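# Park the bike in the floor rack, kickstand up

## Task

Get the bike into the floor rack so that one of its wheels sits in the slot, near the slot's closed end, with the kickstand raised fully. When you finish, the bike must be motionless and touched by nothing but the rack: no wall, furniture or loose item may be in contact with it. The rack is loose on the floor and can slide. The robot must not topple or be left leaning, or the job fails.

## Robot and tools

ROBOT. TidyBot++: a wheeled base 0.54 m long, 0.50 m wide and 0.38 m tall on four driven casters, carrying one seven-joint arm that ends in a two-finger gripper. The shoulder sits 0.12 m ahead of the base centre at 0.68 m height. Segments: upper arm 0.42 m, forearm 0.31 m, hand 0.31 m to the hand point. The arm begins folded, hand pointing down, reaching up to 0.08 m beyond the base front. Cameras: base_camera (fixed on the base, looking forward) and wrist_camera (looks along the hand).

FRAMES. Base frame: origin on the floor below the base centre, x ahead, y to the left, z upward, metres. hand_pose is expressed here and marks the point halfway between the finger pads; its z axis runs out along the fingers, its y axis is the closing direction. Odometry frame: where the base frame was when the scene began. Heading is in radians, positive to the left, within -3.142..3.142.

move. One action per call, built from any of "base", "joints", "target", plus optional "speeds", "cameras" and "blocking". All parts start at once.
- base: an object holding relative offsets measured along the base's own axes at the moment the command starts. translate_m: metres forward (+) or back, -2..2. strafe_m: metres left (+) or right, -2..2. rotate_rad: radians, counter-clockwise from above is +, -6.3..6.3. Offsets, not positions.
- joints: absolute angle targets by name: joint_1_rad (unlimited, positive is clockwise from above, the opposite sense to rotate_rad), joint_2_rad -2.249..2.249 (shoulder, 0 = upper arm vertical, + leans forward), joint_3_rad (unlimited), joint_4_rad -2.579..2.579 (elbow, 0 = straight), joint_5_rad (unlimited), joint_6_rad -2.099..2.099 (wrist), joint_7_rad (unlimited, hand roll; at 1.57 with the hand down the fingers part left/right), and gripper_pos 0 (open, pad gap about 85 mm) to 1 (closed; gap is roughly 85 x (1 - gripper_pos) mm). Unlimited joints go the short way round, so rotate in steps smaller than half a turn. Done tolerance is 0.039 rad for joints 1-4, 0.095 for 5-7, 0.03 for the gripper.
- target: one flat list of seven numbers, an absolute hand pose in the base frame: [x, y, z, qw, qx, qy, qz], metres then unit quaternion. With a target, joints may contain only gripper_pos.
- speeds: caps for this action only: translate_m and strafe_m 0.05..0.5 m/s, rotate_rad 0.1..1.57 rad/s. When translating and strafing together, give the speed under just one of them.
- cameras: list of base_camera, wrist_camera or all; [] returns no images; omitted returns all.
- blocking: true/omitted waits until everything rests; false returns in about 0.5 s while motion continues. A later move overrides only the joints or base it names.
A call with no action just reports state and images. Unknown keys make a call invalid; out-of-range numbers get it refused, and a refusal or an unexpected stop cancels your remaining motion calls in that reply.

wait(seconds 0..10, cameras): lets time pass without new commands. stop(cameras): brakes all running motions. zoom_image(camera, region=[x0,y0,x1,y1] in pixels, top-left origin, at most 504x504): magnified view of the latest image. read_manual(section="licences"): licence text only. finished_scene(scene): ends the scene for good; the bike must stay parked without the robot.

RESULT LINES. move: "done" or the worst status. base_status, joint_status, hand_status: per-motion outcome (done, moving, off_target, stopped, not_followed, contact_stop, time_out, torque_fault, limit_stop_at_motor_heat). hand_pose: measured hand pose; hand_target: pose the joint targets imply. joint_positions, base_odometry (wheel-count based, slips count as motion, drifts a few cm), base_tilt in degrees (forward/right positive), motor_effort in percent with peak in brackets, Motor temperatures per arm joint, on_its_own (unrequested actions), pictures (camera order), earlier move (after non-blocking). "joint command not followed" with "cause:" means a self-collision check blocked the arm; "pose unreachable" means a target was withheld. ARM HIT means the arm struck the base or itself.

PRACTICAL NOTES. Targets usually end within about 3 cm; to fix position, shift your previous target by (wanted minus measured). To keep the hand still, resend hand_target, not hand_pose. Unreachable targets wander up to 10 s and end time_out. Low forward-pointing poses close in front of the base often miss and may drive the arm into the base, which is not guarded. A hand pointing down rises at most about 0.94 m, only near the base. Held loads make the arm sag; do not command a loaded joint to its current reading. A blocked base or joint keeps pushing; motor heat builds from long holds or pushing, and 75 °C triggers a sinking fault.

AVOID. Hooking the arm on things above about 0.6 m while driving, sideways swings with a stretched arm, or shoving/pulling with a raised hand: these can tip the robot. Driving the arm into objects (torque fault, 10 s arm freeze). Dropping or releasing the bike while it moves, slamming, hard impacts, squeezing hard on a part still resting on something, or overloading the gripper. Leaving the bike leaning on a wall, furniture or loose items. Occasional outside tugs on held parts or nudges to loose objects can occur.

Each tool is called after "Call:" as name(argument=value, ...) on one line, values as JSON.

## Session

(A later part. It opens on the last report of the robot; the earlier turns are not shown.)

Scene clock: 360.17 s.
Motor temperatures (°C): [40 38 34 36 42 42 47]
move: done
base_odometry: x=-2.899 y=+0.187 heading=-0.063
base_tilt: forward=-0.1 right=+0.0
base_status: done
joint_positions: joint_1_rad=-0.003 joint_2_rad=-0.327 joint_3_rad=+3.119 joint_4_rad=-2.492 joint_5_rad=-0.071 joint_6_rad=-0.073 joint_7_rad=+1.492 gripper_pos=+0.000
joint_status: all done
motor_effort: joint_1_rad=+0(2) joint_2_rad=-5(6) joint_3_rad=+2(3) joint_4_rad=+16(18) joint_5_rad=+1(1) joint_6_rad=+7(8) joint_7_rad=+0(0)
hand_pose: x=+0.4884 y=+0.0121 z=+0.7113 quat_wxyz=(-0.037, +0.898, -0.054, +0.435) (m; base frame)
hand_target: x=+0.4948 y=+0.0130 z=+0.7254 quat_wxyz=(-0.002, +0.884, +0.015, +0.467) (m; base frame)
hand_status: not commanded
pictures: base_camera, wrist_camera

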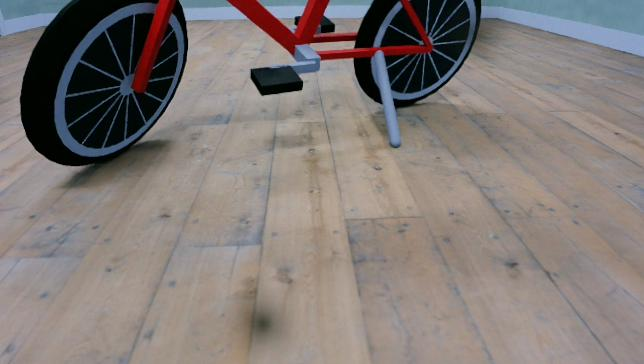

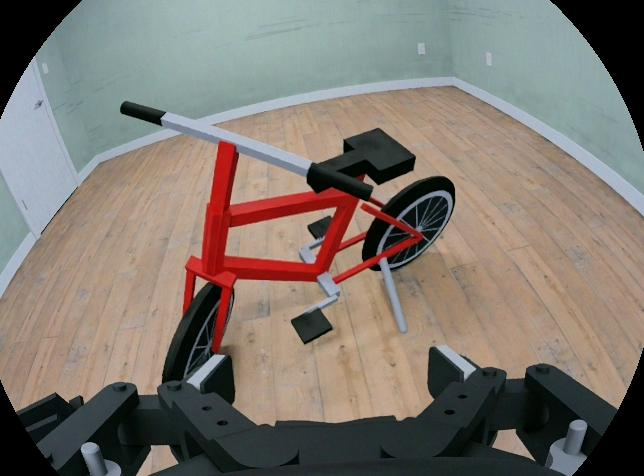

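Call:
move(base={"rotate_rad": 0.5}, joints={"joint_6_rad": -0.3}, cameras=[])

Call:
move(base={"translate_m": 0.2, "strafe_m": -0.31})

Scene clock: 398.10 s.
Motor temperatures (°C): [40 37 34 36 42 42 47]
move: done
base_odometry: x=-2.899 y=+0.187 heading=+0.436
base_tilt: forward=+0.0 right=+0.0
base_status: done
joint_positions: joint_1_rad=-0.003 joint_2_rad=-0.327 joint_3_rad=+3.119 joint_4_rad=-2.500 joint_5_rad=-0.071 joint_6_rad=-0.282 joint_7_rad=+1.492 gripper_pos=+0.000
joint_status: all done
motor_effort: joint_1_rad=+0(2) joint_2_rad=-4(5) joint_3_rad=+2(3) joint_4_rad=+15(18) joint_5_rad=+0(1) joint_6_rad=+6(8) joint_7_rad=+0(0)
hand_pose: x=+0.4397 y=+0.0152 z=+0.6612 quat_wxyz=(-0.035, +0.940, -0.053, +0.335) (m; base frame)
hand_target: x=+0.4314 y=+0.0104 z=+0.6573 quat_wxyz=(+0.000, +0.944, +0.015, +0.329) (m; base frame)
hand_status: not commanded
pictures: none
No camera images: "cameras" was empty.

Scene clock: 400.13 s.
Motor temperatures (°C): [40 37 34 36 42 42 47]
move: done
base_odometry: x=-2.587 y=-0.009 heading=+0.437
base_tilt: forward=+0.0 right=+0.0
base_status: done
joint_positions: joint_1_rad=-0.003 joint_2_rad=-0.328 joint_3_rad=+3.119 joint_4_rad=-2.500 joint_5_rad=-0.070 joint_6_rad=-0.282 joint_7_rad=+1.492 gripper_pos=+0.000
joint_status: not commanded
motor_effort: joint_1_rad=-1(1) joint_2_rad=-4(6) joint_3_rad=+2(4) joint_4_rad=+15(17) joint_5_rad=+0(1) joint_6_rad=+5(7) joint_7_rad=+0(0)
hand_pose: x=+0.4398 y=+0.0152 z=+0.6617 quat_wxyz=(-0.035, +0.940, -0.053, +0.335) (m; base frame)
hand_target: x=+0.4314 y=+0.0104 z=+0.6573 quat_wxyz=(+0.000, +0.944, +0.015, +0.329) (m; base frame)
hand_status: not commanded
pictures: base_camera, wrist_camera

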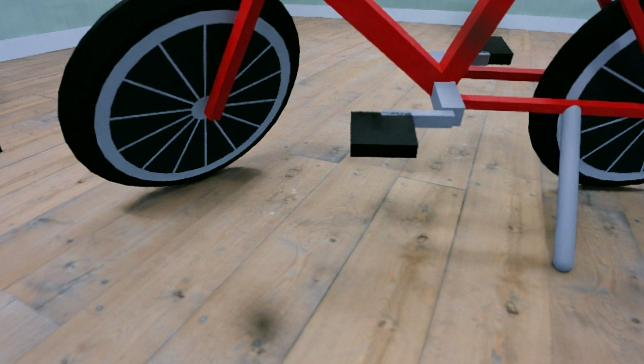

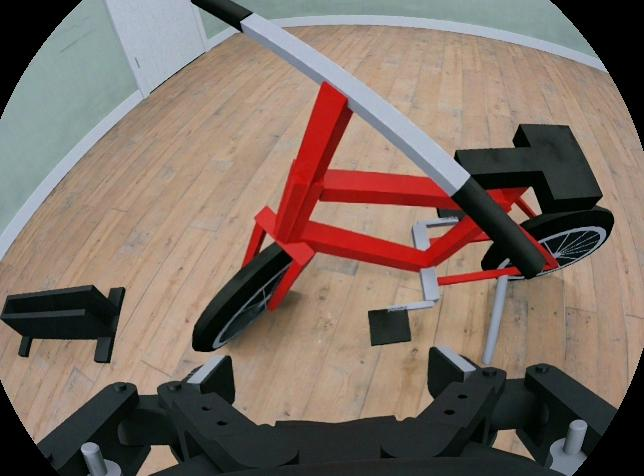

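Call:
move(target=[0.40, 0.0, 0.84, 0, 0.99, 0, 0.12])

Scene clock: 432.77 s.
Motor temperatures (°C): [40 37 34 36 42 42 47]
move: off_target
base_odometry: x=-2.587 y=-0.009 heading=+0.437
base_tilt: forward=-0.1 right=+0.0
base_status: not commanded
joint_positions: joint_1_rad=-0.003 joint_2_rad=-0.270 joint_3_rad=+3.134 joint_4_rad=-1.675 joint_5_rad=-0.070 joint_6_rad=-1.421 joint_7_rad=+1.493 gripper_pos=+0.000
joint_status: not commanded
motor_effort: joint_1_rad=+0(1) joint_2_rad=-7(7) joint_3_rad=+2(3) joint_4_rad=+17(18) joint_5_rad=+0(1) joint_6_rad=+3(7) joint_7_rad=+0(0)
hand_pose: x=+0.4129 y=+0.0263 z=+0.8437 quat_wxyz=(-0.041, +0.987, -0.033, +0.155) (m; base frame)
hand_target: x=+0.4000 y=+0.0000 z=+0.8400 quat_wxyz=(+0.000, +0.993, +0.000, +0.120) (m; base frame)
hand_status: off_target (0.030 m and 7.2 deg from the pose sent, 0.183 m and 26.4 deg at the start)
pictures: base_camera, wrist_camera

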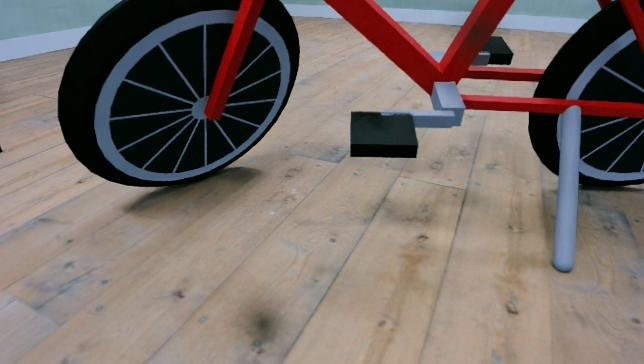

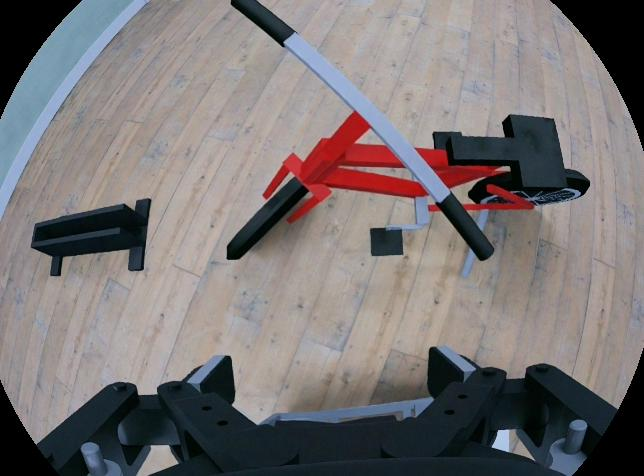

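Call:
move(base={"translate_m": 0.15}, cameras=[])

Call:
move(target=[0.50, -0.10, 0.75, -0.078, 0.907, 0.367, 0.191])

Scene clock: 454.30 s.
Motor temperatures (°C): [40 36 34 36 42 42 47]
move: done
base_odometry: x=-2.451 y=+0.054 heading=+0.436
base_tilt: forward=-0.1 right=-0.1
base_status: done
joint_positions: joint_1_rad=-0.003 joint_2_rad=-0.250 joint_3_rad=+3.135 joint_4_rad=-1.673 joint_5_rad=-0.069 joint_6_rad=-1.428 joint_7_rad=+1.494 gripper_pos=+0.000
joint_status: not commanded
motor_effort: joint_1_rad=-1(1) joint_2_rad=-8(10) joint_3_rad=+2(3) joint_4_rad=+16(18) joint_5_rad=+0(1) joint_6_rad=+3(4) joint_7_rad=+0(0)
hand_pose: x=+0.4144 y=+0.0256 z=+0.8381 quat_wxyz=(-0.040, +0.988, -0.033, +0.143) (m; base frame)
hand_target: x=+0.4000 y=+0.0000 z=+0.8400 quat_wxyz=(+0.000, +0.993, +0.000, +0.120) (m; base frame)
hand_status: not commanded
pictures: none
No camera images: "cameras" was empty.

Scene clock: 456.53 s.
Motor temperatures (°C): [40 36 34 36 42 42 47]
move: off_target
base_odometry: x=-2.451 y=+0.054 heading=+0.436
base_tilt: forward=-0.1 right=+0.1
base_status: not commanded
joint_positions: joint_1_rad=+0.395 joint_2_rad=+0.079 joint_3_rad=+3.320 joint_4_rad=-1.674 joint_5_rad=-0.367 joint_6_rad=-1.370 joint_7_rad=+2.960 gripper_pos=+0.000
joint_status: not commanded
motor_effort: joint_1_rad=-1(2) joint_2_rad=-18(20) joint_3_rad=+1(3) joint_4_rad=+15(17) joint_5_rad=-2(3) joint_6_rad=+0(4) joint_7_rad=+0(0)
hand_pose: x=+0.4773 y=-0.0976 z=+0.7521 quat_wxyz=(-0.087, +0.917, +0.359, +0.149) (m; base frame)
hand_target: x=+0.5000 y=-0.1000 z=+0.7500 quat_wxyz=(-0.078, +0.907, +0.367, +0.191) (m; base frame)
hand_status: off_target (0.023 m and 5.1 deg from the pose sent, 0.176 m and 47.7 deg at the start)
pictures: base_camera, wrist_camera

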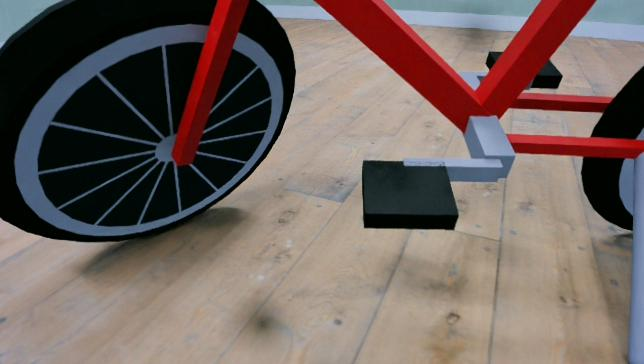

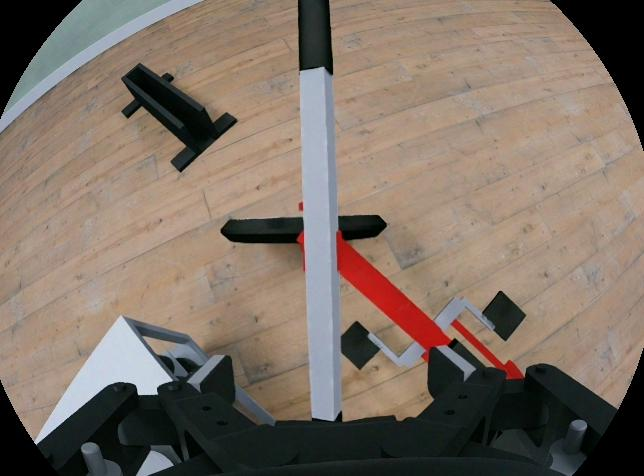

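Call:
move(target=[0.516, -0.069, 0.687, -0.078, 0.907, 0.367, 0.191])

Scene clock: 466.90 s.
Motor temperatures (°C): [40 36 34 36 42 42 47]
move: off_target
base_odometry: x=-2.451 y=+0.054 heading=+0.436
base_tilt: forward=-0.1 right=+0.0
base_status: not commanded
joint_positions: joint_1_rad=+0.401 joint_2_rad=+0.124 joint_3_rad=+3.229 joint_4_rad=-1.829 joint_5_rad=-0.392 joint_6_rad=-1.146 joint_7_rad=+2.963 gripper_pos=+0.000
joint_status: not commanded
motor_effort: joint_1_rad=+0(2) joint_2_rad=-19(20) joint_3_rad=+2(2) joint_4_rad=+14(16) joint_5_rad=-3(3) joint_6_rad=+0(1) joint_7_rad=+0(0)
hand_pose: x=+0.4940 y=-0.0747 z=+0.6901 quat_wxyz=(-0.085, +0.916, +0.360, +0.153) (m; base frame)
hand_target: x=+0.5160 y=-0.0690 z=+0.6870 quat_wxyz=(-0.078, +0.907, +0.367, +0.191) (m; base frame)
hand_status: off_target (0.023 m and 4.6 deg from the pose sent, 0.081 m and 5.1 deg at the start)
pictures: base_camera, wrist_camera

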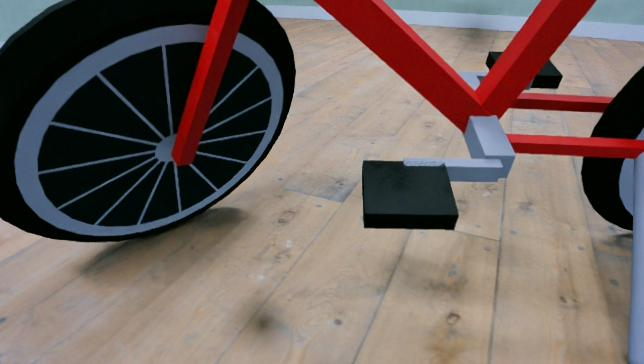

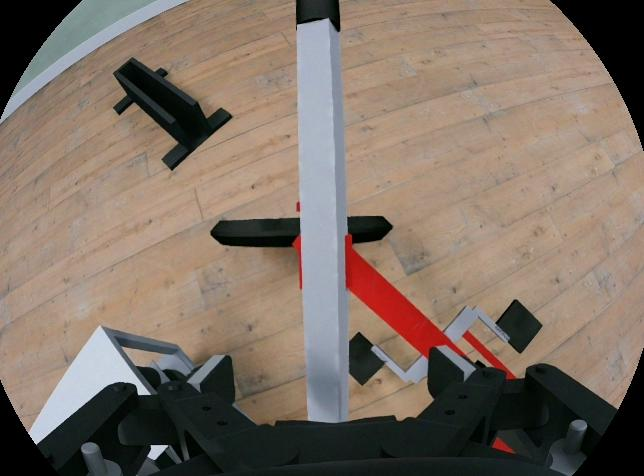

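Call:
move(target=[0.531, -0.042, 0.634, -0.078, 0.907, 0.367, 0.191])

Scene clock: 475.00 s.
Motor temperatures (°C): [40 36 34 36 42 42 47]
move: off_target
base_odometry: x=-2.451 y=+0.054 heading=+0.436
base_tilt: forward=+0.0 right=+0.0
base_status: not commanded
joint_positions: joint_1_rad=+0.452 joint_2_rad=+0.199 joint_3_rad=+3.066 joint_4_rad=-1.928 joint_5_rad=-0.407 joint_6_rad=-0.940 joint_7_rad=+2.963 gripper_pos=+0.000
joint_status: not commanded
motor_effort: joint_1_rad=-1(2) joint_2_rad=-20(22) joint_3_rad=+1(2) joint_4_rad=+13(15) joint_5_rad=-2(3) joint_6_rad=+1(1) joint_7_rad=+0(0)
hand_pose: x=+0.5131 y=-0.0469 z=+0.6376 quat_wxyz=(-0.083, +0.909, +0.376, +0.159) (m; base frame)
hand_target: x=+0.5310 y=-0.0420 z=+0.6340 quat_wxyz=(-0.078, +0.907, +0.367, +0.191) (m; base frame)
hand_status: off_target (0.019 m and 3.9 deg from the pose sent, 0.075 m and 4.6 deg at the start)
pictures: base_camera, wrist_camera

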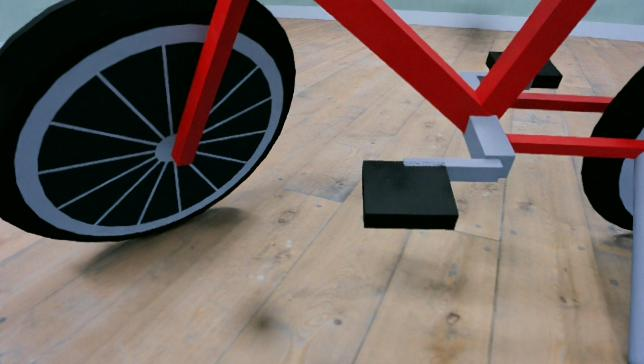

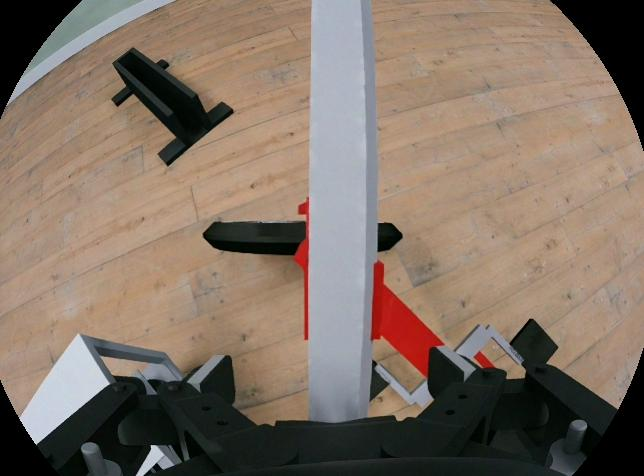

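Call:
move(joints={"gripper_pos": 0.85})

Scene clock: 478.03 s.
Motor temperatures (°C): [40 36 34 36 42 42 47]
move: off_target
base_odometry: x=-2.451 y=+0.054 heading=+0.436
base_tilt: forward=-0.1 right=+0.0
base_status: not commanded
joint_positions: joint_1_rad=+0.456 joint_2_rad=+0.199 joint_3_rad=+3.065 joint_4_rad=-1.928 joint_5_rad=-0.412 joint_6_rad=-0.927 joint_7_rad=+2.963 gripper_pos=+0.769
joint_status: gripper_pos off_target (ended at +0.769, target +0.850)
motor_effort: joint_1_rad=-1(2) joint_2_rad=-18(21) joint_3_rad=+1(2) joint_4_rad=+12(14) joint_5_rad=-2(3) joint_6_rad=+0(3) joint_7_rad=+1(1)
hand_pose: x=+0.5167 y=-0.0499 z=+0.6381 quat_wxyz=(-0.078, +0.910, +0.372, +0.163) (m; base frame)
hand_target: x=+0.5310 y=-0.0420 z=+0.6340 quat_wxyz=(-0.078, +0.907, +0.367, +0.191) (m; base frame)
hand_status: not commanded
pictures: base_camera, wrist_camera

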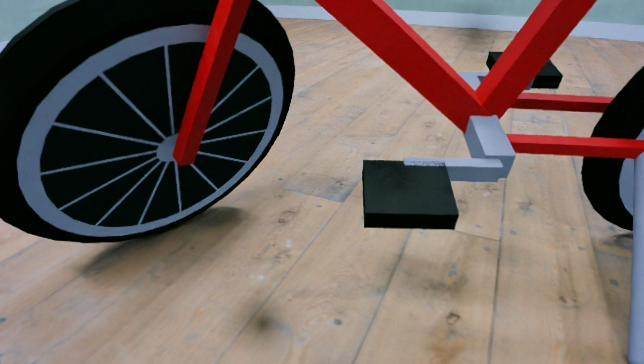

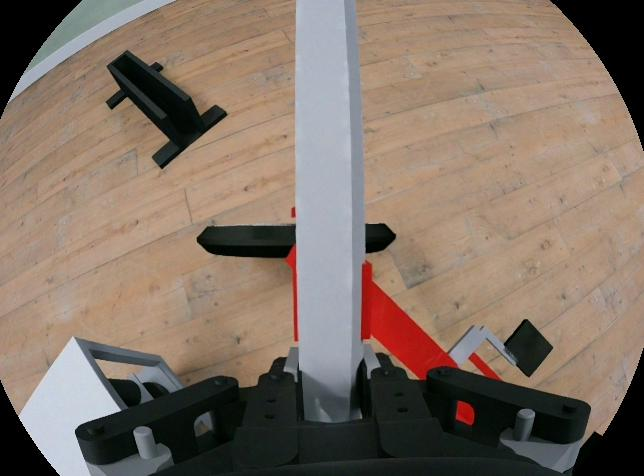

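Call:
move(target=[0.523, -0.033, 0.637, -0.099, 0.950, 0.255, 0.159], joints={"gripper_pos": 0.95})

Scene clock: 505.37 s.
Motor temperatures (°C): [40 36 34 36 42 42 47]
move: off_target
base_odometry: x=-2.451 y=+0.054 heading=+0.436
base_tilt: forward=-0.1 right=+0.0
base_status: not commanded
joint_positions: joint_1_rad=+0.409 joint_2_rad=+0.192 joint_3_rad=+3.110 joint_4_rad=-1.931 joint_5_rad=-0.410 joint_6_rad=-0.927 joint_7_rad=+2.769 gripper_pos=+0.771
joint_status: gripper_pos off_target (ended at +0.771, target +0.950)
motor_effort: joint_1_rad=-4(5) joint_2_rad=-16(18) joint_3_rad=-2(3) joint_4_rad=+13(16) joint_5_rad=-7(8) joint_6_rad=+1(3) joint_7_rad=-1(1)
hand_pose: x=+0.5162 y=-0.0490 z=+0.6386 quat_wxyz=(-0.089, +0.942, +0.285, +0.153) (m; base frame)
hand_target: x=+0.5230 y=-0.0330 z=+0.6370 quat_wxyz=(-0.099, +0.949, +0.255, +0.159) (m; base frame)
hand_status: off_target (0.017 m and 3.8 deg from the pose sent, 0.018 m and 14.3 deg at the start)
pictures: base_camera, wrist_camera

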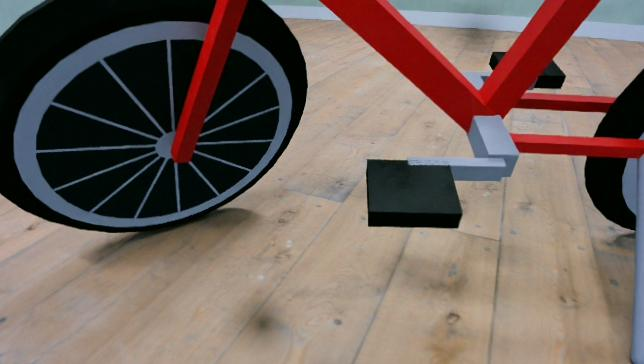

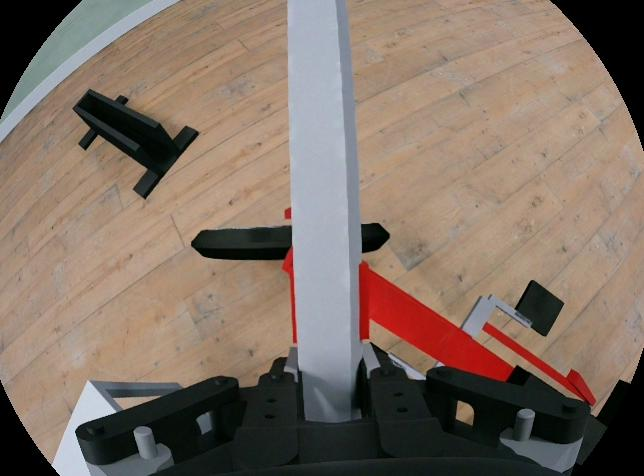

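Call:
move(target=[0.520, -0.02, 0.642, -0.119, 0.979, 0.125, 0.11])

Call:
move(target=[0.515, -0.006, 0.646, -0.136, 0.988, 0.005, 0.075])

Scene clock: 508.47 s.
Motor temperatures (°C): [40 36 34 36 42 42 47]
move: off_target
base_odometry: x=-2.451 y=+0.054 heading=+0.436
base_tilt: forward=-0.1 right=+0.0
base_status: not commanded
joint_positions: joint_1_rad=+0.314 joint_2_rad=+0.187 joint_3_rad=+3.140 joint_4_rad=-1.916 joint_5_rad=-0.380 joint_6_rad=-0.950 joint_7_rad=+2.405 gripper_pos=+0.773
joint_status: not commanded
motor_effort: joint_1_rad=-3(7) joint_2_rad=-13(16) joint_3_rad=-1(4) joint_4_rad=+15(16) joint_5_rad=-8(10) joint_6_rad=+5(7) joint_7_rad=-2(2)
hand_pose: x=+0.5152 y=-0.0278 z=+0.6413 quat_wxyz=(-0.110, +0.974, +0.154, +0.122) (m; base frame)
hand_target: x=+0.5200 y=-0.0200 z=+0.6420 quat_wxyz=(-0.119, +0.979, +0.125, +0.110) (m; base frame)
hand_status: off_target (0.009 m and 3.8 deg from the pose sent, 0.029 m and 19.8 deg at the start)
pictures: base_camera, wrist_camera

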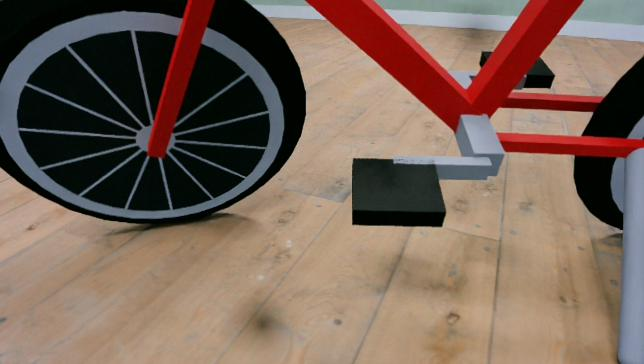

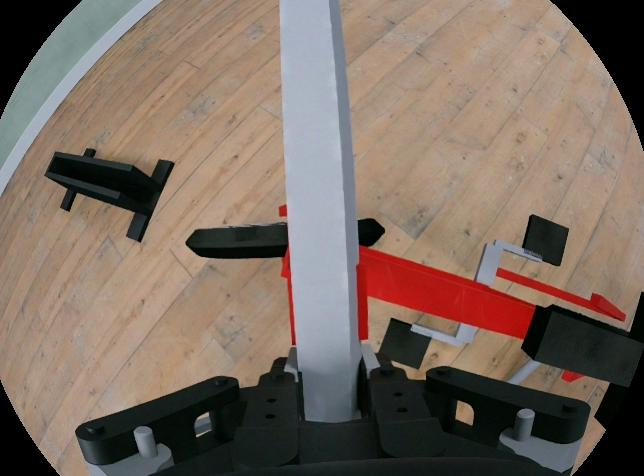

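Scene clock: 509.57 s.
Motor temperatures (°C): [40 36 34 36 42 42 47]
move: off_target
base_odometry: x=-2.451 y=+0.054 heading=+0.436
base_tilt: forward=-0.1 right=+0.0
base_status: not commanded
joint_positions: joint_1_rad=+0.247 joint_2_rad=+0.187 joint_3_rad=+3.160 joint_4_rad=-1.904 joint_5_rad=-0.378 joint_6_rad=-0.980 joint_7_rad=+2.105 gripper_pos=+0.774
joint_status: not commanded
motor_effort: joint_1_rad=-1(4) joint_2_rad=-18(19) joint_3_rad=+1(2) joint_4_rad=+16(18) joint_5_rad=-6(9) joint_6_rad=+5(7) joint_7_rad=-1(3)
hand_pose: x=+0.5134 y=-0.0069 z=+0.6442 quat_wxyz=(-0.132, +0.986, +0.033, +0.094) (m; base frame)
hand_target: x=+0.5150 y=-0.0060 z=+0.6460 quat_wxyz=(-0.136, +0.988, +0.005, +0.075) (m; base frame)
hand_status: off_target (0.003 m and 3.9 deg from the pose sent, 0.022 m and 18.2 deg at the start)
pictures: base_camera, wrist_camera

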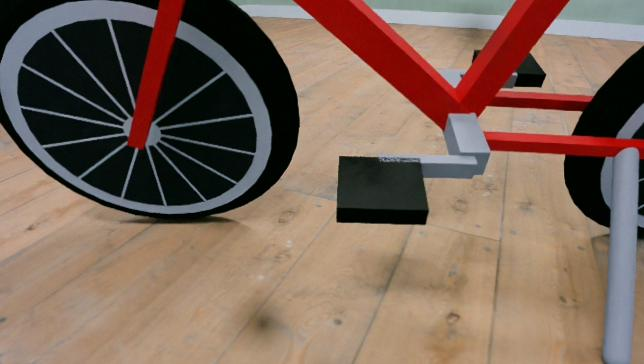

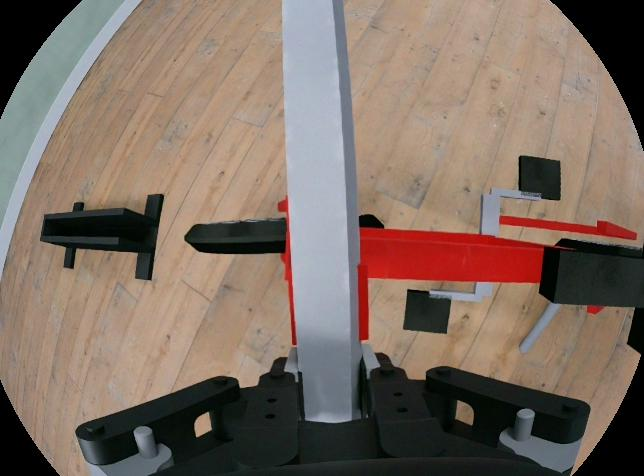

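Call:
move(target=[0.569, -0.006, 0.658, -0.136, 0.990, -0.001, 0.034])

Call:
move(target=[0.624, -0.006, 0.665, -0.136, 0.990, -0.012, -0.007])

Scene clock: 525.17 s.
Motor temperatures (°C): [40 36 34 36 42 42 47]
move: off_target
base_odometry: x=-2.451 y=+0.054 heading=+0.436
base_tilt: forward=+0.0 right=+0.0
base_status: not commanded
joint_positions: joint_1_rad=+0.243 joint_2_rad=+0.333 joint_3_rad=+3.133 joint_4_rad=-1.638 joint_5_rad=-0.331 joint_6_rad=-1.139 joint_7_rad=+1.970 gripper_pos=+0.774
joint_status: not commanded
motor_effort: joint_1_rad=-1(2) joint_2_rad=-25(25) joint_3_rad=+1(2) joint_4_rad=+17(20) joint_5_rad=-7(8) joint_6_rad=+4(6) joint_7_rad=-1(2)
hand_pose: x=+0.5712 y=-0.0123 z=+0.6601 quat_wxyz=(-0.140, +0.988, +0.014, +0.062) (m; base frame)
hand_target: x=+0.5690 y=-0.0060 z=+0.6580 quat_wxyz=(-0.136, +0.990, -0.001, +0.034) (m; base frame)
hand_status: off_target (0.007 m and 3.7 deg from the pose sent, 0.057 m and 7.9 deg at the start)
pictures: base_camera, wrist_camera

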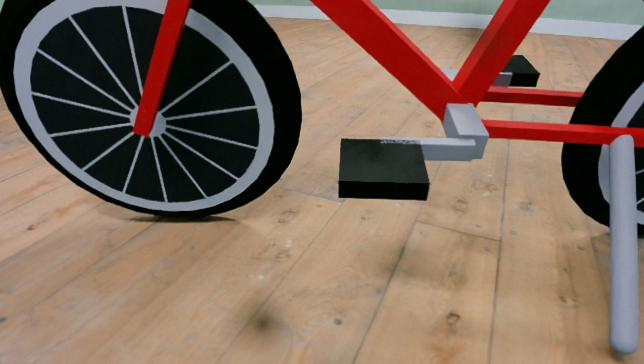

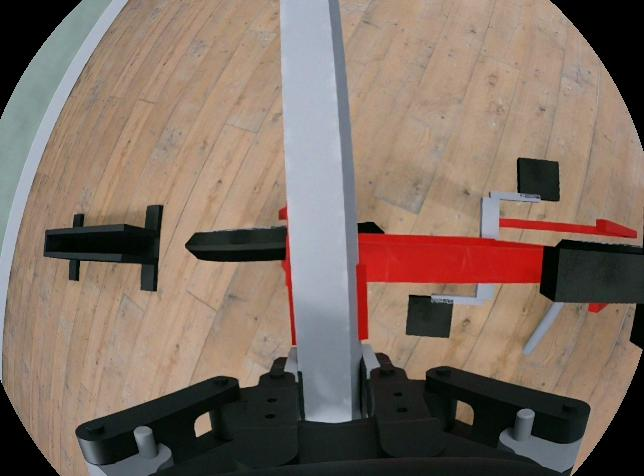

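Scene clock: 526.70 s.
Motor temperatures (°C): [40 36 34 36 42 42 47]
move: off_target
base_odometry: x=-2.451 y=+0.054 heading=+0.436
base_tilt: forward=-0.1 right=+0.0
base_status: not commanded
joint_positions: joint_1_rad=+0.217 joint_2_rad=+0.506 joint_3_rad=+3.112 joint_4_rad=-1.326 joint_5_rad=-0.292 joint_6_rad=-1.312 joint_7_rad=+1.852 gripper_pos=+0.774
joint_status: not commanded
motor_effort: joint_1_rad=+0(1) joint_2_rad=-31(31) joint_3_rad=-1(1) joint_4_rad=+16(19) joint_5_rad=-6(8) joint_6_rad=+2(5) joint_7_rad=-1(1)
hand_pose: x=+0.6361 y=-0.0104 z=+0.6713 quat_wxyz=(-0.144, +0.989, +0.007, +0.033) (m; base frame)
hand_target: x=+0.6240 y=-0.0060 z=+0.6650 quat_wxyz=(-0.136, +0.991, -0.012, -0.007) (m; base frame)
hand_status: off_target (0.014 m and 5.2 deg from the pose sent, 0.053 m and 8.5 deg at the start)
pictures: base_camera, wrist_camera

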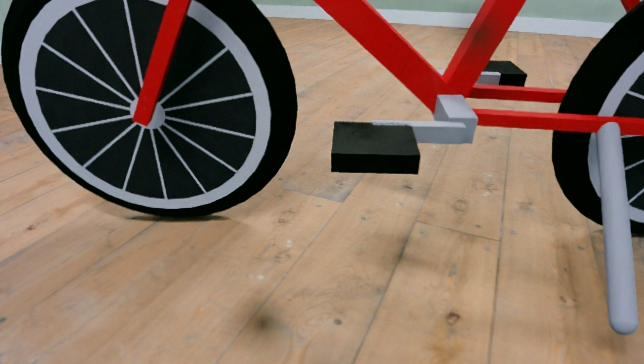

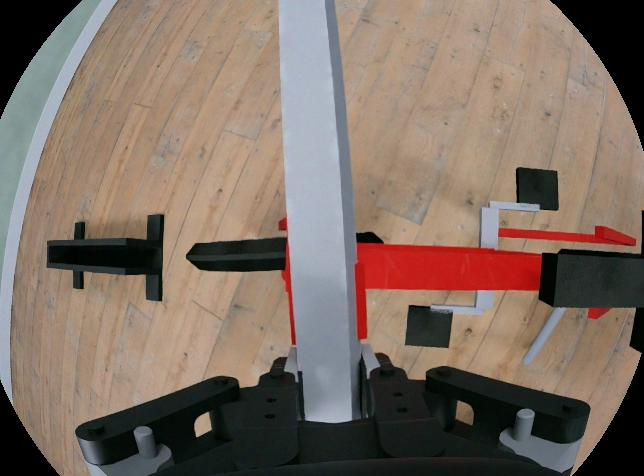

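Call:
move(base={"strafe_m": 0.15}, speeds={"strafe_m": 0.08})

Scene clock: 545.73 s.
Motor temperatures (°C): [40 36 34 36 42 42 47]
move: done
base_odometry: x=-2.514 y=+0.190 heading=+0.436
base_tilt: forward=+0.0 right=+0.1
base_status: done
joint_positions: joint_1_rad=+0.202 joint_2_rad=+0.509 joint_3_rad=+3.096 joint_4_rad=-1.323 joint_5_rad=-0.277 joint_6_rad=-1.317 joint_7_rad=+1.848 gripper_pos=+0.775
joint_status: not commanded
motor_effort: joint_1_rad=-1(5) joint_2_rad=-30(32) joint_3_rad=-1(3) joint_4_rad=+15(17) joint_5_rad=-6(8) joint_6_rad=+2(3) joint_7_rad=-1(1)
hand_pose: x=+0.6350 y=+0.0004 z=+0.6706 quat_wxyz=(-0.142, +0.989, +0.022, +0.028) (m; base frame)
hand_target: x=+0.6240 y=-0.0060 z=+0.6650 quat_wxyz=(-0.136, +0.991, -0.012, -0.007) (m; base frame)
hand_status: not commanded
pictures: base_camera, wrist_camera

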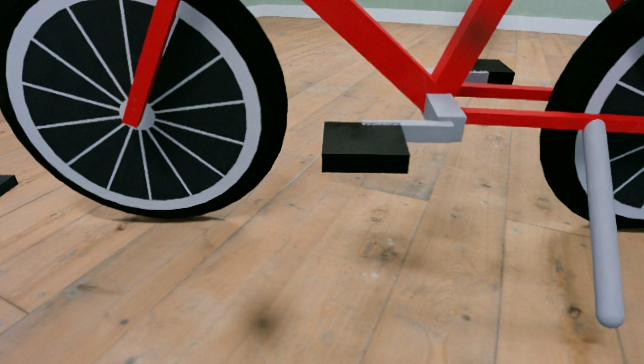

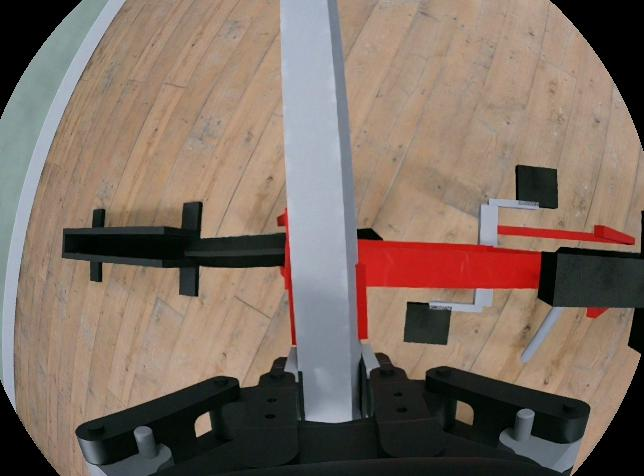

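Call:
zoom_image(camera="wrist_camera", region=[50, 180, 300, 320])

Scaled by 2.016.

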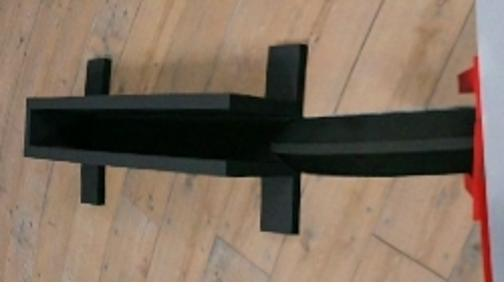

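Call:
move(target=[0.628, -0.002, 0.665, -0.136, 0.989, -0.045, -0.017])

Call:
zoom_image(camera="wrist_camera", region=[50, 180, 300, 320])

Scene clock: 567.27 s.
Motor temperatures (°C): [40 36 34 36 42 42 47]
move: off_target
base_odometry: x=-2.514 y=+0.190 heading=+0.436
base_tilt: forward=-0.1 right=+0.0
base_status: not commanded
joint_positions: joint_1_rad=+0.197 joint_2_rad=+0.522 joint_3_rad=+3.097 joint_4_rad=-1.297 joint_5_rad=-0.277 joint_6_rad=-1.336 joint_7_rad=+1.766 gripper_pos=+0.775
joint_status: not commanded
motor_effort: joint_1_rad=-1(2) joint_2_rad=-32(32) joint_3_rad=+0(1) joint_4_rad=+15(16) joint_5_rad=-6(7) joint_6_rad=+2(3) joint_7_rad=-1(1)
hand_pose: x=+0.6386 y=+0.0027 z=+0.6719 quat_wxyz=(-0.144, +0.989, -0.014, +0.019) (m; base frame)
hand_target: x=+0.6280 y=-0.0020 z=+0.6650 quat_wxyz=(-0.136, +0.990, -0.045, -0.017) (m; base frame)
hand_status: off_target (0.014 m and 5.5 deg from the pose sent, 0.009 m and 9.3 deg at the start)
pictures: base_camera, wrist_camera

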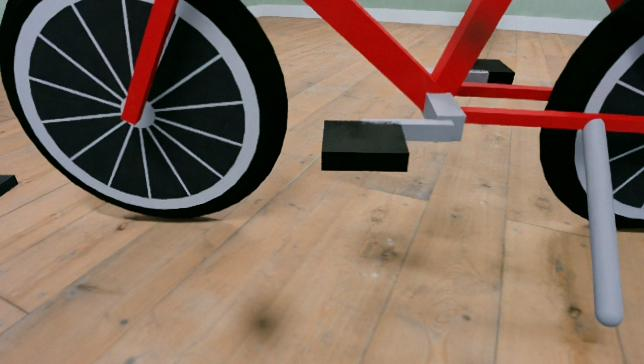

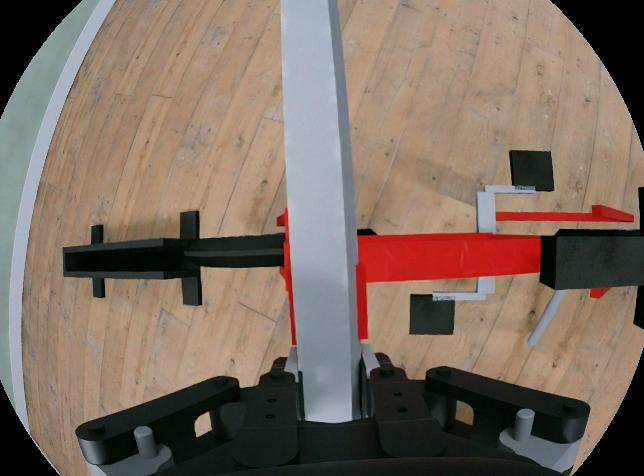

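Scaled by 2.016.

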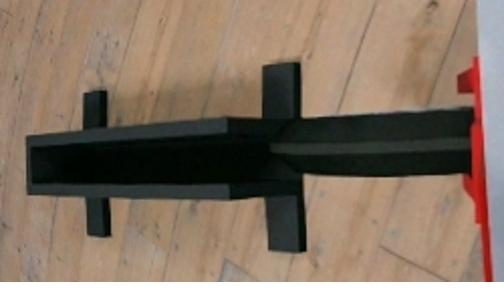

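Call:
move(target=[0.628, -0.003, 0.665, -0.136, 0.990, -0.024, -0.010], cameras=["wrist_camera"])

Call:
zoom_image(camera="wrist_camera", region=[50, 180, 300, 320])

Scene clock: 573.87 s.
Motor temperatures (°C): [40 36 34 36 42 42 47]
move: off_target
base_odometry: x=-2.514 y=+0.190 heading=+0.436
base_tilt: forward=-0.1 right=+0.0
base_status: not commanded
joint_positions: joint_1_rad=+0.197 joint_2_rad=+0.522 joint_3_rad=+3.097 joint_4_rad=-1.297 joint_5_rad=-0.277 joint_6_rad=-1.336 joint_7_rad=+1.766 gripper_pos=+0.775
joint_status: not commanded
motor_effort: joint_1_rad=-1(1) joint_2_rad=-31(31) joint_3_rad=-1(1) joint_4_rad=+14(16) joint_5_rad=-5(6) joint_6_rad=+2(3) joint_7_rad=-1(1)
hand_pose: x=+0.6386 y=+0.0026 z=+0.6719 quat_wxyz=(-0.144, +0.989, -0.014, +0.019) (m; base frame)
hand_target: x=+0.6280 y=-0.0030 z=+0.6650 quat_wxyz=(-0.136, +0.990, -0.024, -0.010) (m; base frame)
hand_status: off_target (0.014 m and 3.6 deg from the pose sent, 0.014 m and 3.6 deg at the start)
pictures: wrist_camera

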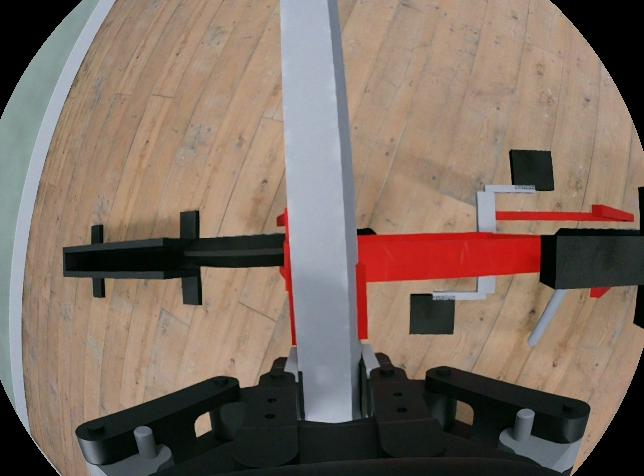

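Scaled by 2.016.

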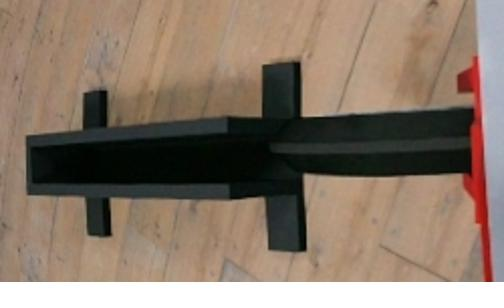

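Call:
move(base={"strafe_m": 0.07, "translate_m": -0.006}, speeds={"strafe_m": 0.05})

Call:
zoom_image(camera="wrist_camera", region=[50, 180, 300, 320])

Scene clock: 581.73 s.
Motor temperatures (°C): [40 37 34 36 42 42 47]
move: done
base_odometry: x=-2.549 y=+0.251 heading=+0.436
base_tilt: forward=+0.0 right=+0.0
base_status: done
joint_positions: joint_1_rad=+0.194 joint_2_rad=+0.524 joint_3_rad=+3.097 joint_4_rad=-1.297 joint_5_rad=-0.275 joint_6_rad=-1.336 joint_7_rad=+1.766 gripper_pos=+0.775
joint_status: not commanded
motor_effort: joint_1_rad=-1(5) joint_2_rad=-32(33) joint_3_rad=+0(4) joint_4_rad=+15(17) joint_5_rad=-6(8) joint_6_rad=+1(3) joint_7_rad=+0(1)
hand_pose: x=+0.6385 y=+0.0032 z=+0.6708 quat_wxyz=(-0.143, +0.989, -0.013, +0.018) (m; base frame)
hand_target: x=+0.6280 y=-0.0030 z=+0.6650 quat_wxyz=(-0.136, +0.990, -0.024, -0.010) (m; base frame)
hand_status: not commanded
pictures: base_camera, wrist_camera

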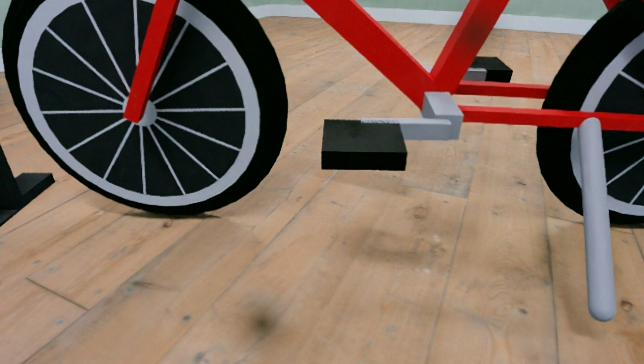

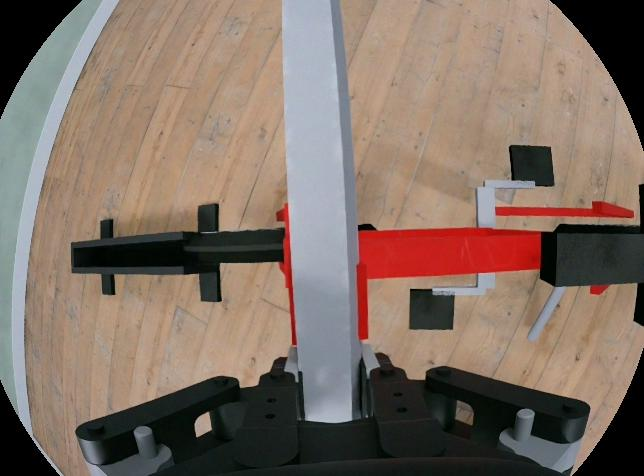

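Scaled by 2.016.

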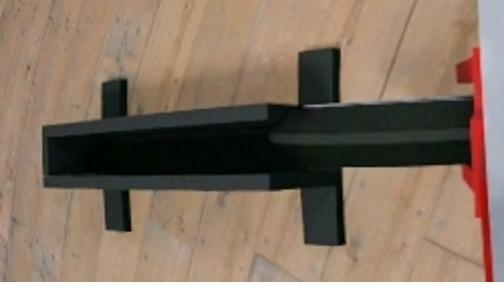

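Call:
move(base={"strafe_m": 0.09, "translate_m": -0.005}, speeds={"strafe_m": 0.05})

Call:
zoom_image(camera="wrist_camera", region=[50, 180, 300, 320])

Scene clock: 588.47 s.
Motor temperatures (°C): [40 37 34 36 42 42 47]
move: done
base_odometry: x=-2.592 y=+0.331 heading=+0.436
base_tilt: forward=-0.1 right=+0.0
base_status: done
joint_positions: joint_1_rad=+0.194 joint_2_rad=+0.526 joint_3_rad=+3.097 joint_4_rad=-1.296 joint_5_rad=-0.273 joint_6_rad=-1.336 joint_7_rad=+1.766 gripper_pos=+0.775
joint_status: not commanded
motor_effort: joint_1_rad=-1(5) joint_2_rad=-33(34) joint_3_rad=-2(4) joint_4_rad=+16(18) joint_5_rad=-6(8) joint_6_rad=+1(3) joint_7_rad=-1(1)
hand_pose: x=+0.6384 y=+0.0028 z=+0.6693 quat_wxyz=(-0.143, +0.990, -0.013, +0.016) (m; base frame)
hand_target: x=+0.6280 y=-0.0030 z=+0.6650 quat_wxyz=(-0.136, +0.990, -0.024, -0.010) (m; base frame)
hand_status: not commanded
pictures: base_camera, wrist_camera

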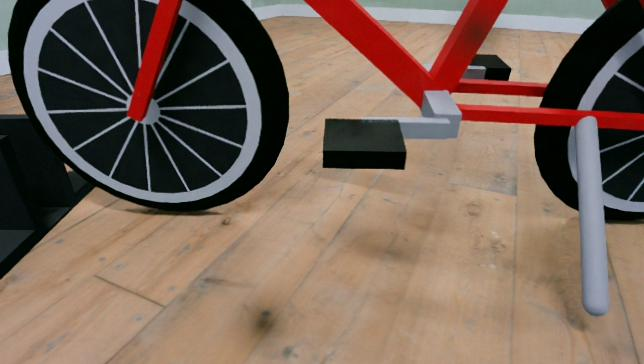

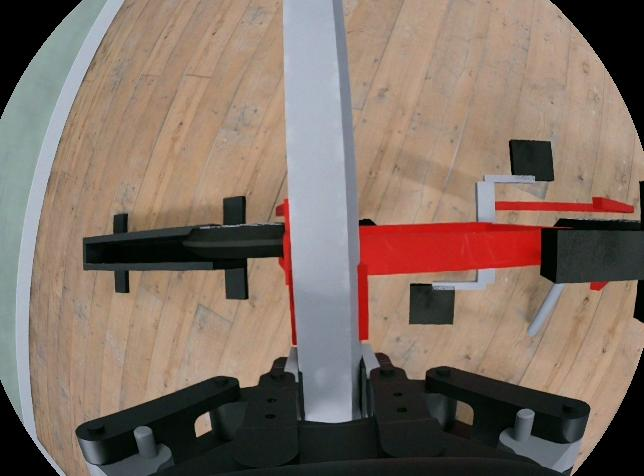

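Scaled by 2.016.

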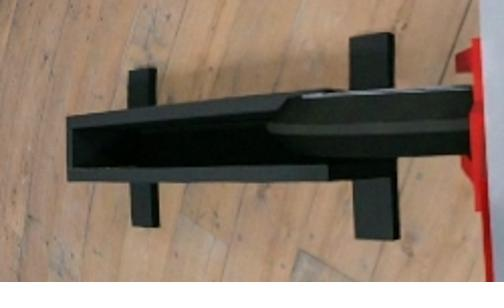

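Call:
move(base={"strafe_m": 0.08, "translate_m": -0.008}, speeds={"strafe_m": 0.05})

Call:
zoom_image(camera="wrist_camera", region=[50, 180, 300, 320])

Scene clock: 596.43 s.
Motor temperatures (°C): [40 37 34 36 42 42 47]
move: done
base_odometry: x=-2.633 y=+0.400 heading=+0.436
base_tilt: forward=-0.1 right=+0.0
base_status: done
joint_positions: joint_1_rad=+0.197 joint_2_rad=+0.530 joint_3_rad=+3.098 joint_4_rad=-1.296 joint_5_rad=-0.270 joint_6_rad=-1.336 joint_7_rad=+1.766 gripper_pos=+0.775
joint_status: not commanded
motor_effort: joint_1_rad=+0(5) joint_2_rad=-33(34) joint_3_rad=+0(4) joint_4_rad=+17(18) joint_5_rad=-6(9) joint_6_rad=+1(2) joint_7_rad=+0(1)
hand_pose: x=+0.6382 y=+0.0002 z=+0.6673 quat_wxyz=(-0.141, +0.990, -0.014, +0.015) (m; base frame)
hand_target: x=+0.6280 y=-0.0030 z=+0.6650 quat_wxyz=(-0.136, +0.990, -0.024, -0.010) (m; base frame)
hand_status: not commanded
pictures: base_camera, wrist_camera

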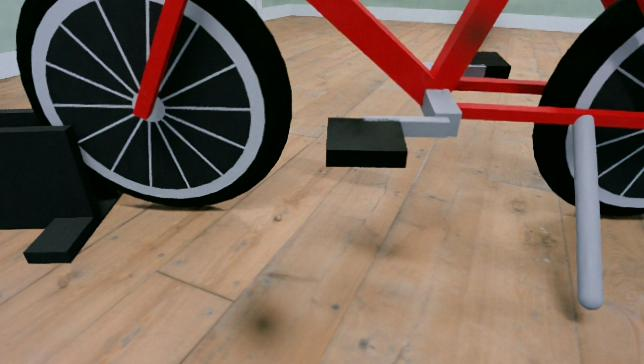

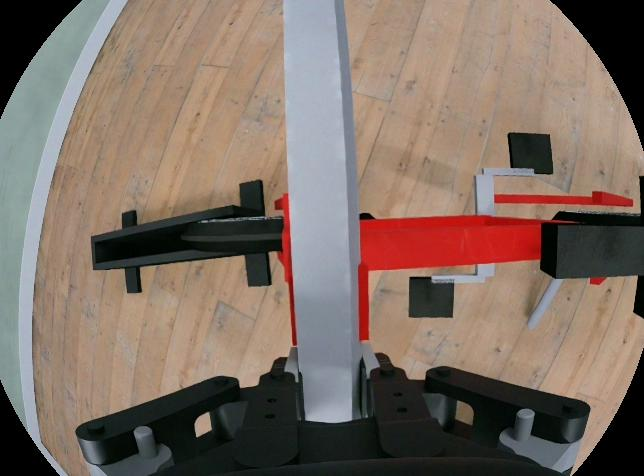

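Scaled by 2.016.

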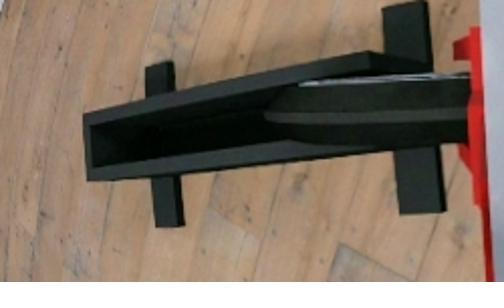

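Call:
move(target=[0.618, -0.008, 0.665, -0.136, 0.989, 0.018, 0.008])

Call:
zoom_image(camera="wrist_camera", region=[50, 180, 300, 320])

Scene clock: 603.43 s.
Motor temperatures (°C): [40 37 34 36 42 42 47]
move: off_target
base_odometry: x=-2.633 y=+0.400 heading=+0.436
base_tilt: forward=+0.0 right=+0.0
base_status: not commanded
joint_positions: joint_1_rad=+0.212 joint_2_rad=+0.512 joint_3_rad=+3.096 joint_4_rad=-1.336 joint_5_rad=-0.270 joint_6_rad=-1.336 joint_7_rad=+1.795 gripper_pos=+0.775
joint_status: not commanded
motor_effort: joint_1_rad=-1(1) joint_2_rad=-30(34) joint_3_rad=-2(2) joint_4_rad=+15(17) joint_5_rad=-6(7) joint_6_rad=+2(4) joint_7_rad=+0(1)
hand_pose: x=+0.6235 y=-0.0044 z=+0.6644 quat_wxyz=(-0.143, +0.990, -0.008, +0.007) (m; base frame)
hand_target: x=+0.6180 y=-0.0080 z=+0.6650 quat_wxyz=(-0.136, +0.990, +0.018, +0.008) (m; base frame)
hand_status: off_target (0.007 m and 3.1 deg from the pose sent, 0.022 m and 3.8 deg at the start)
pictures: base_camera, wrist_camera

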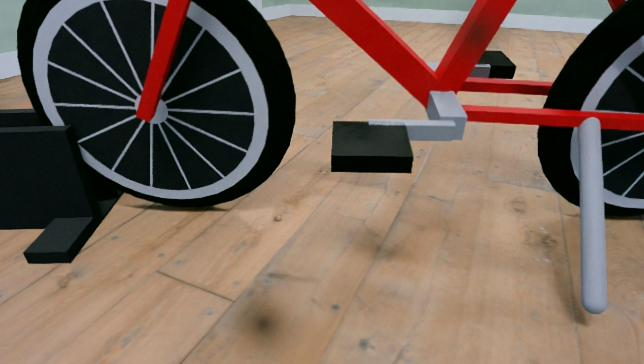

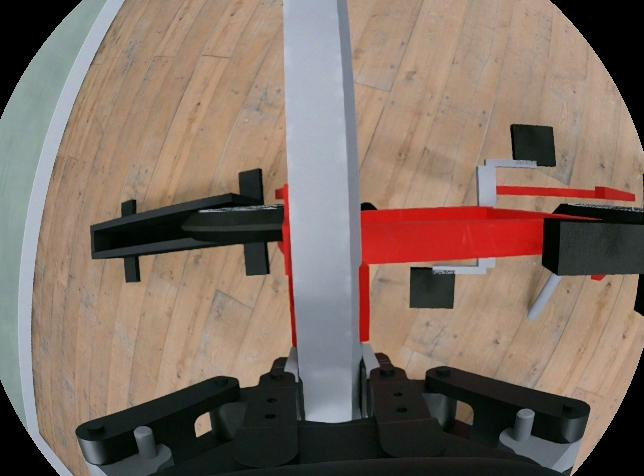

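Scaled by 2.016.

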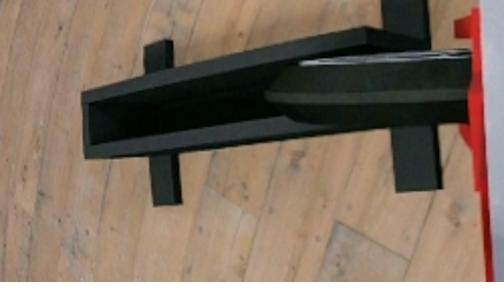

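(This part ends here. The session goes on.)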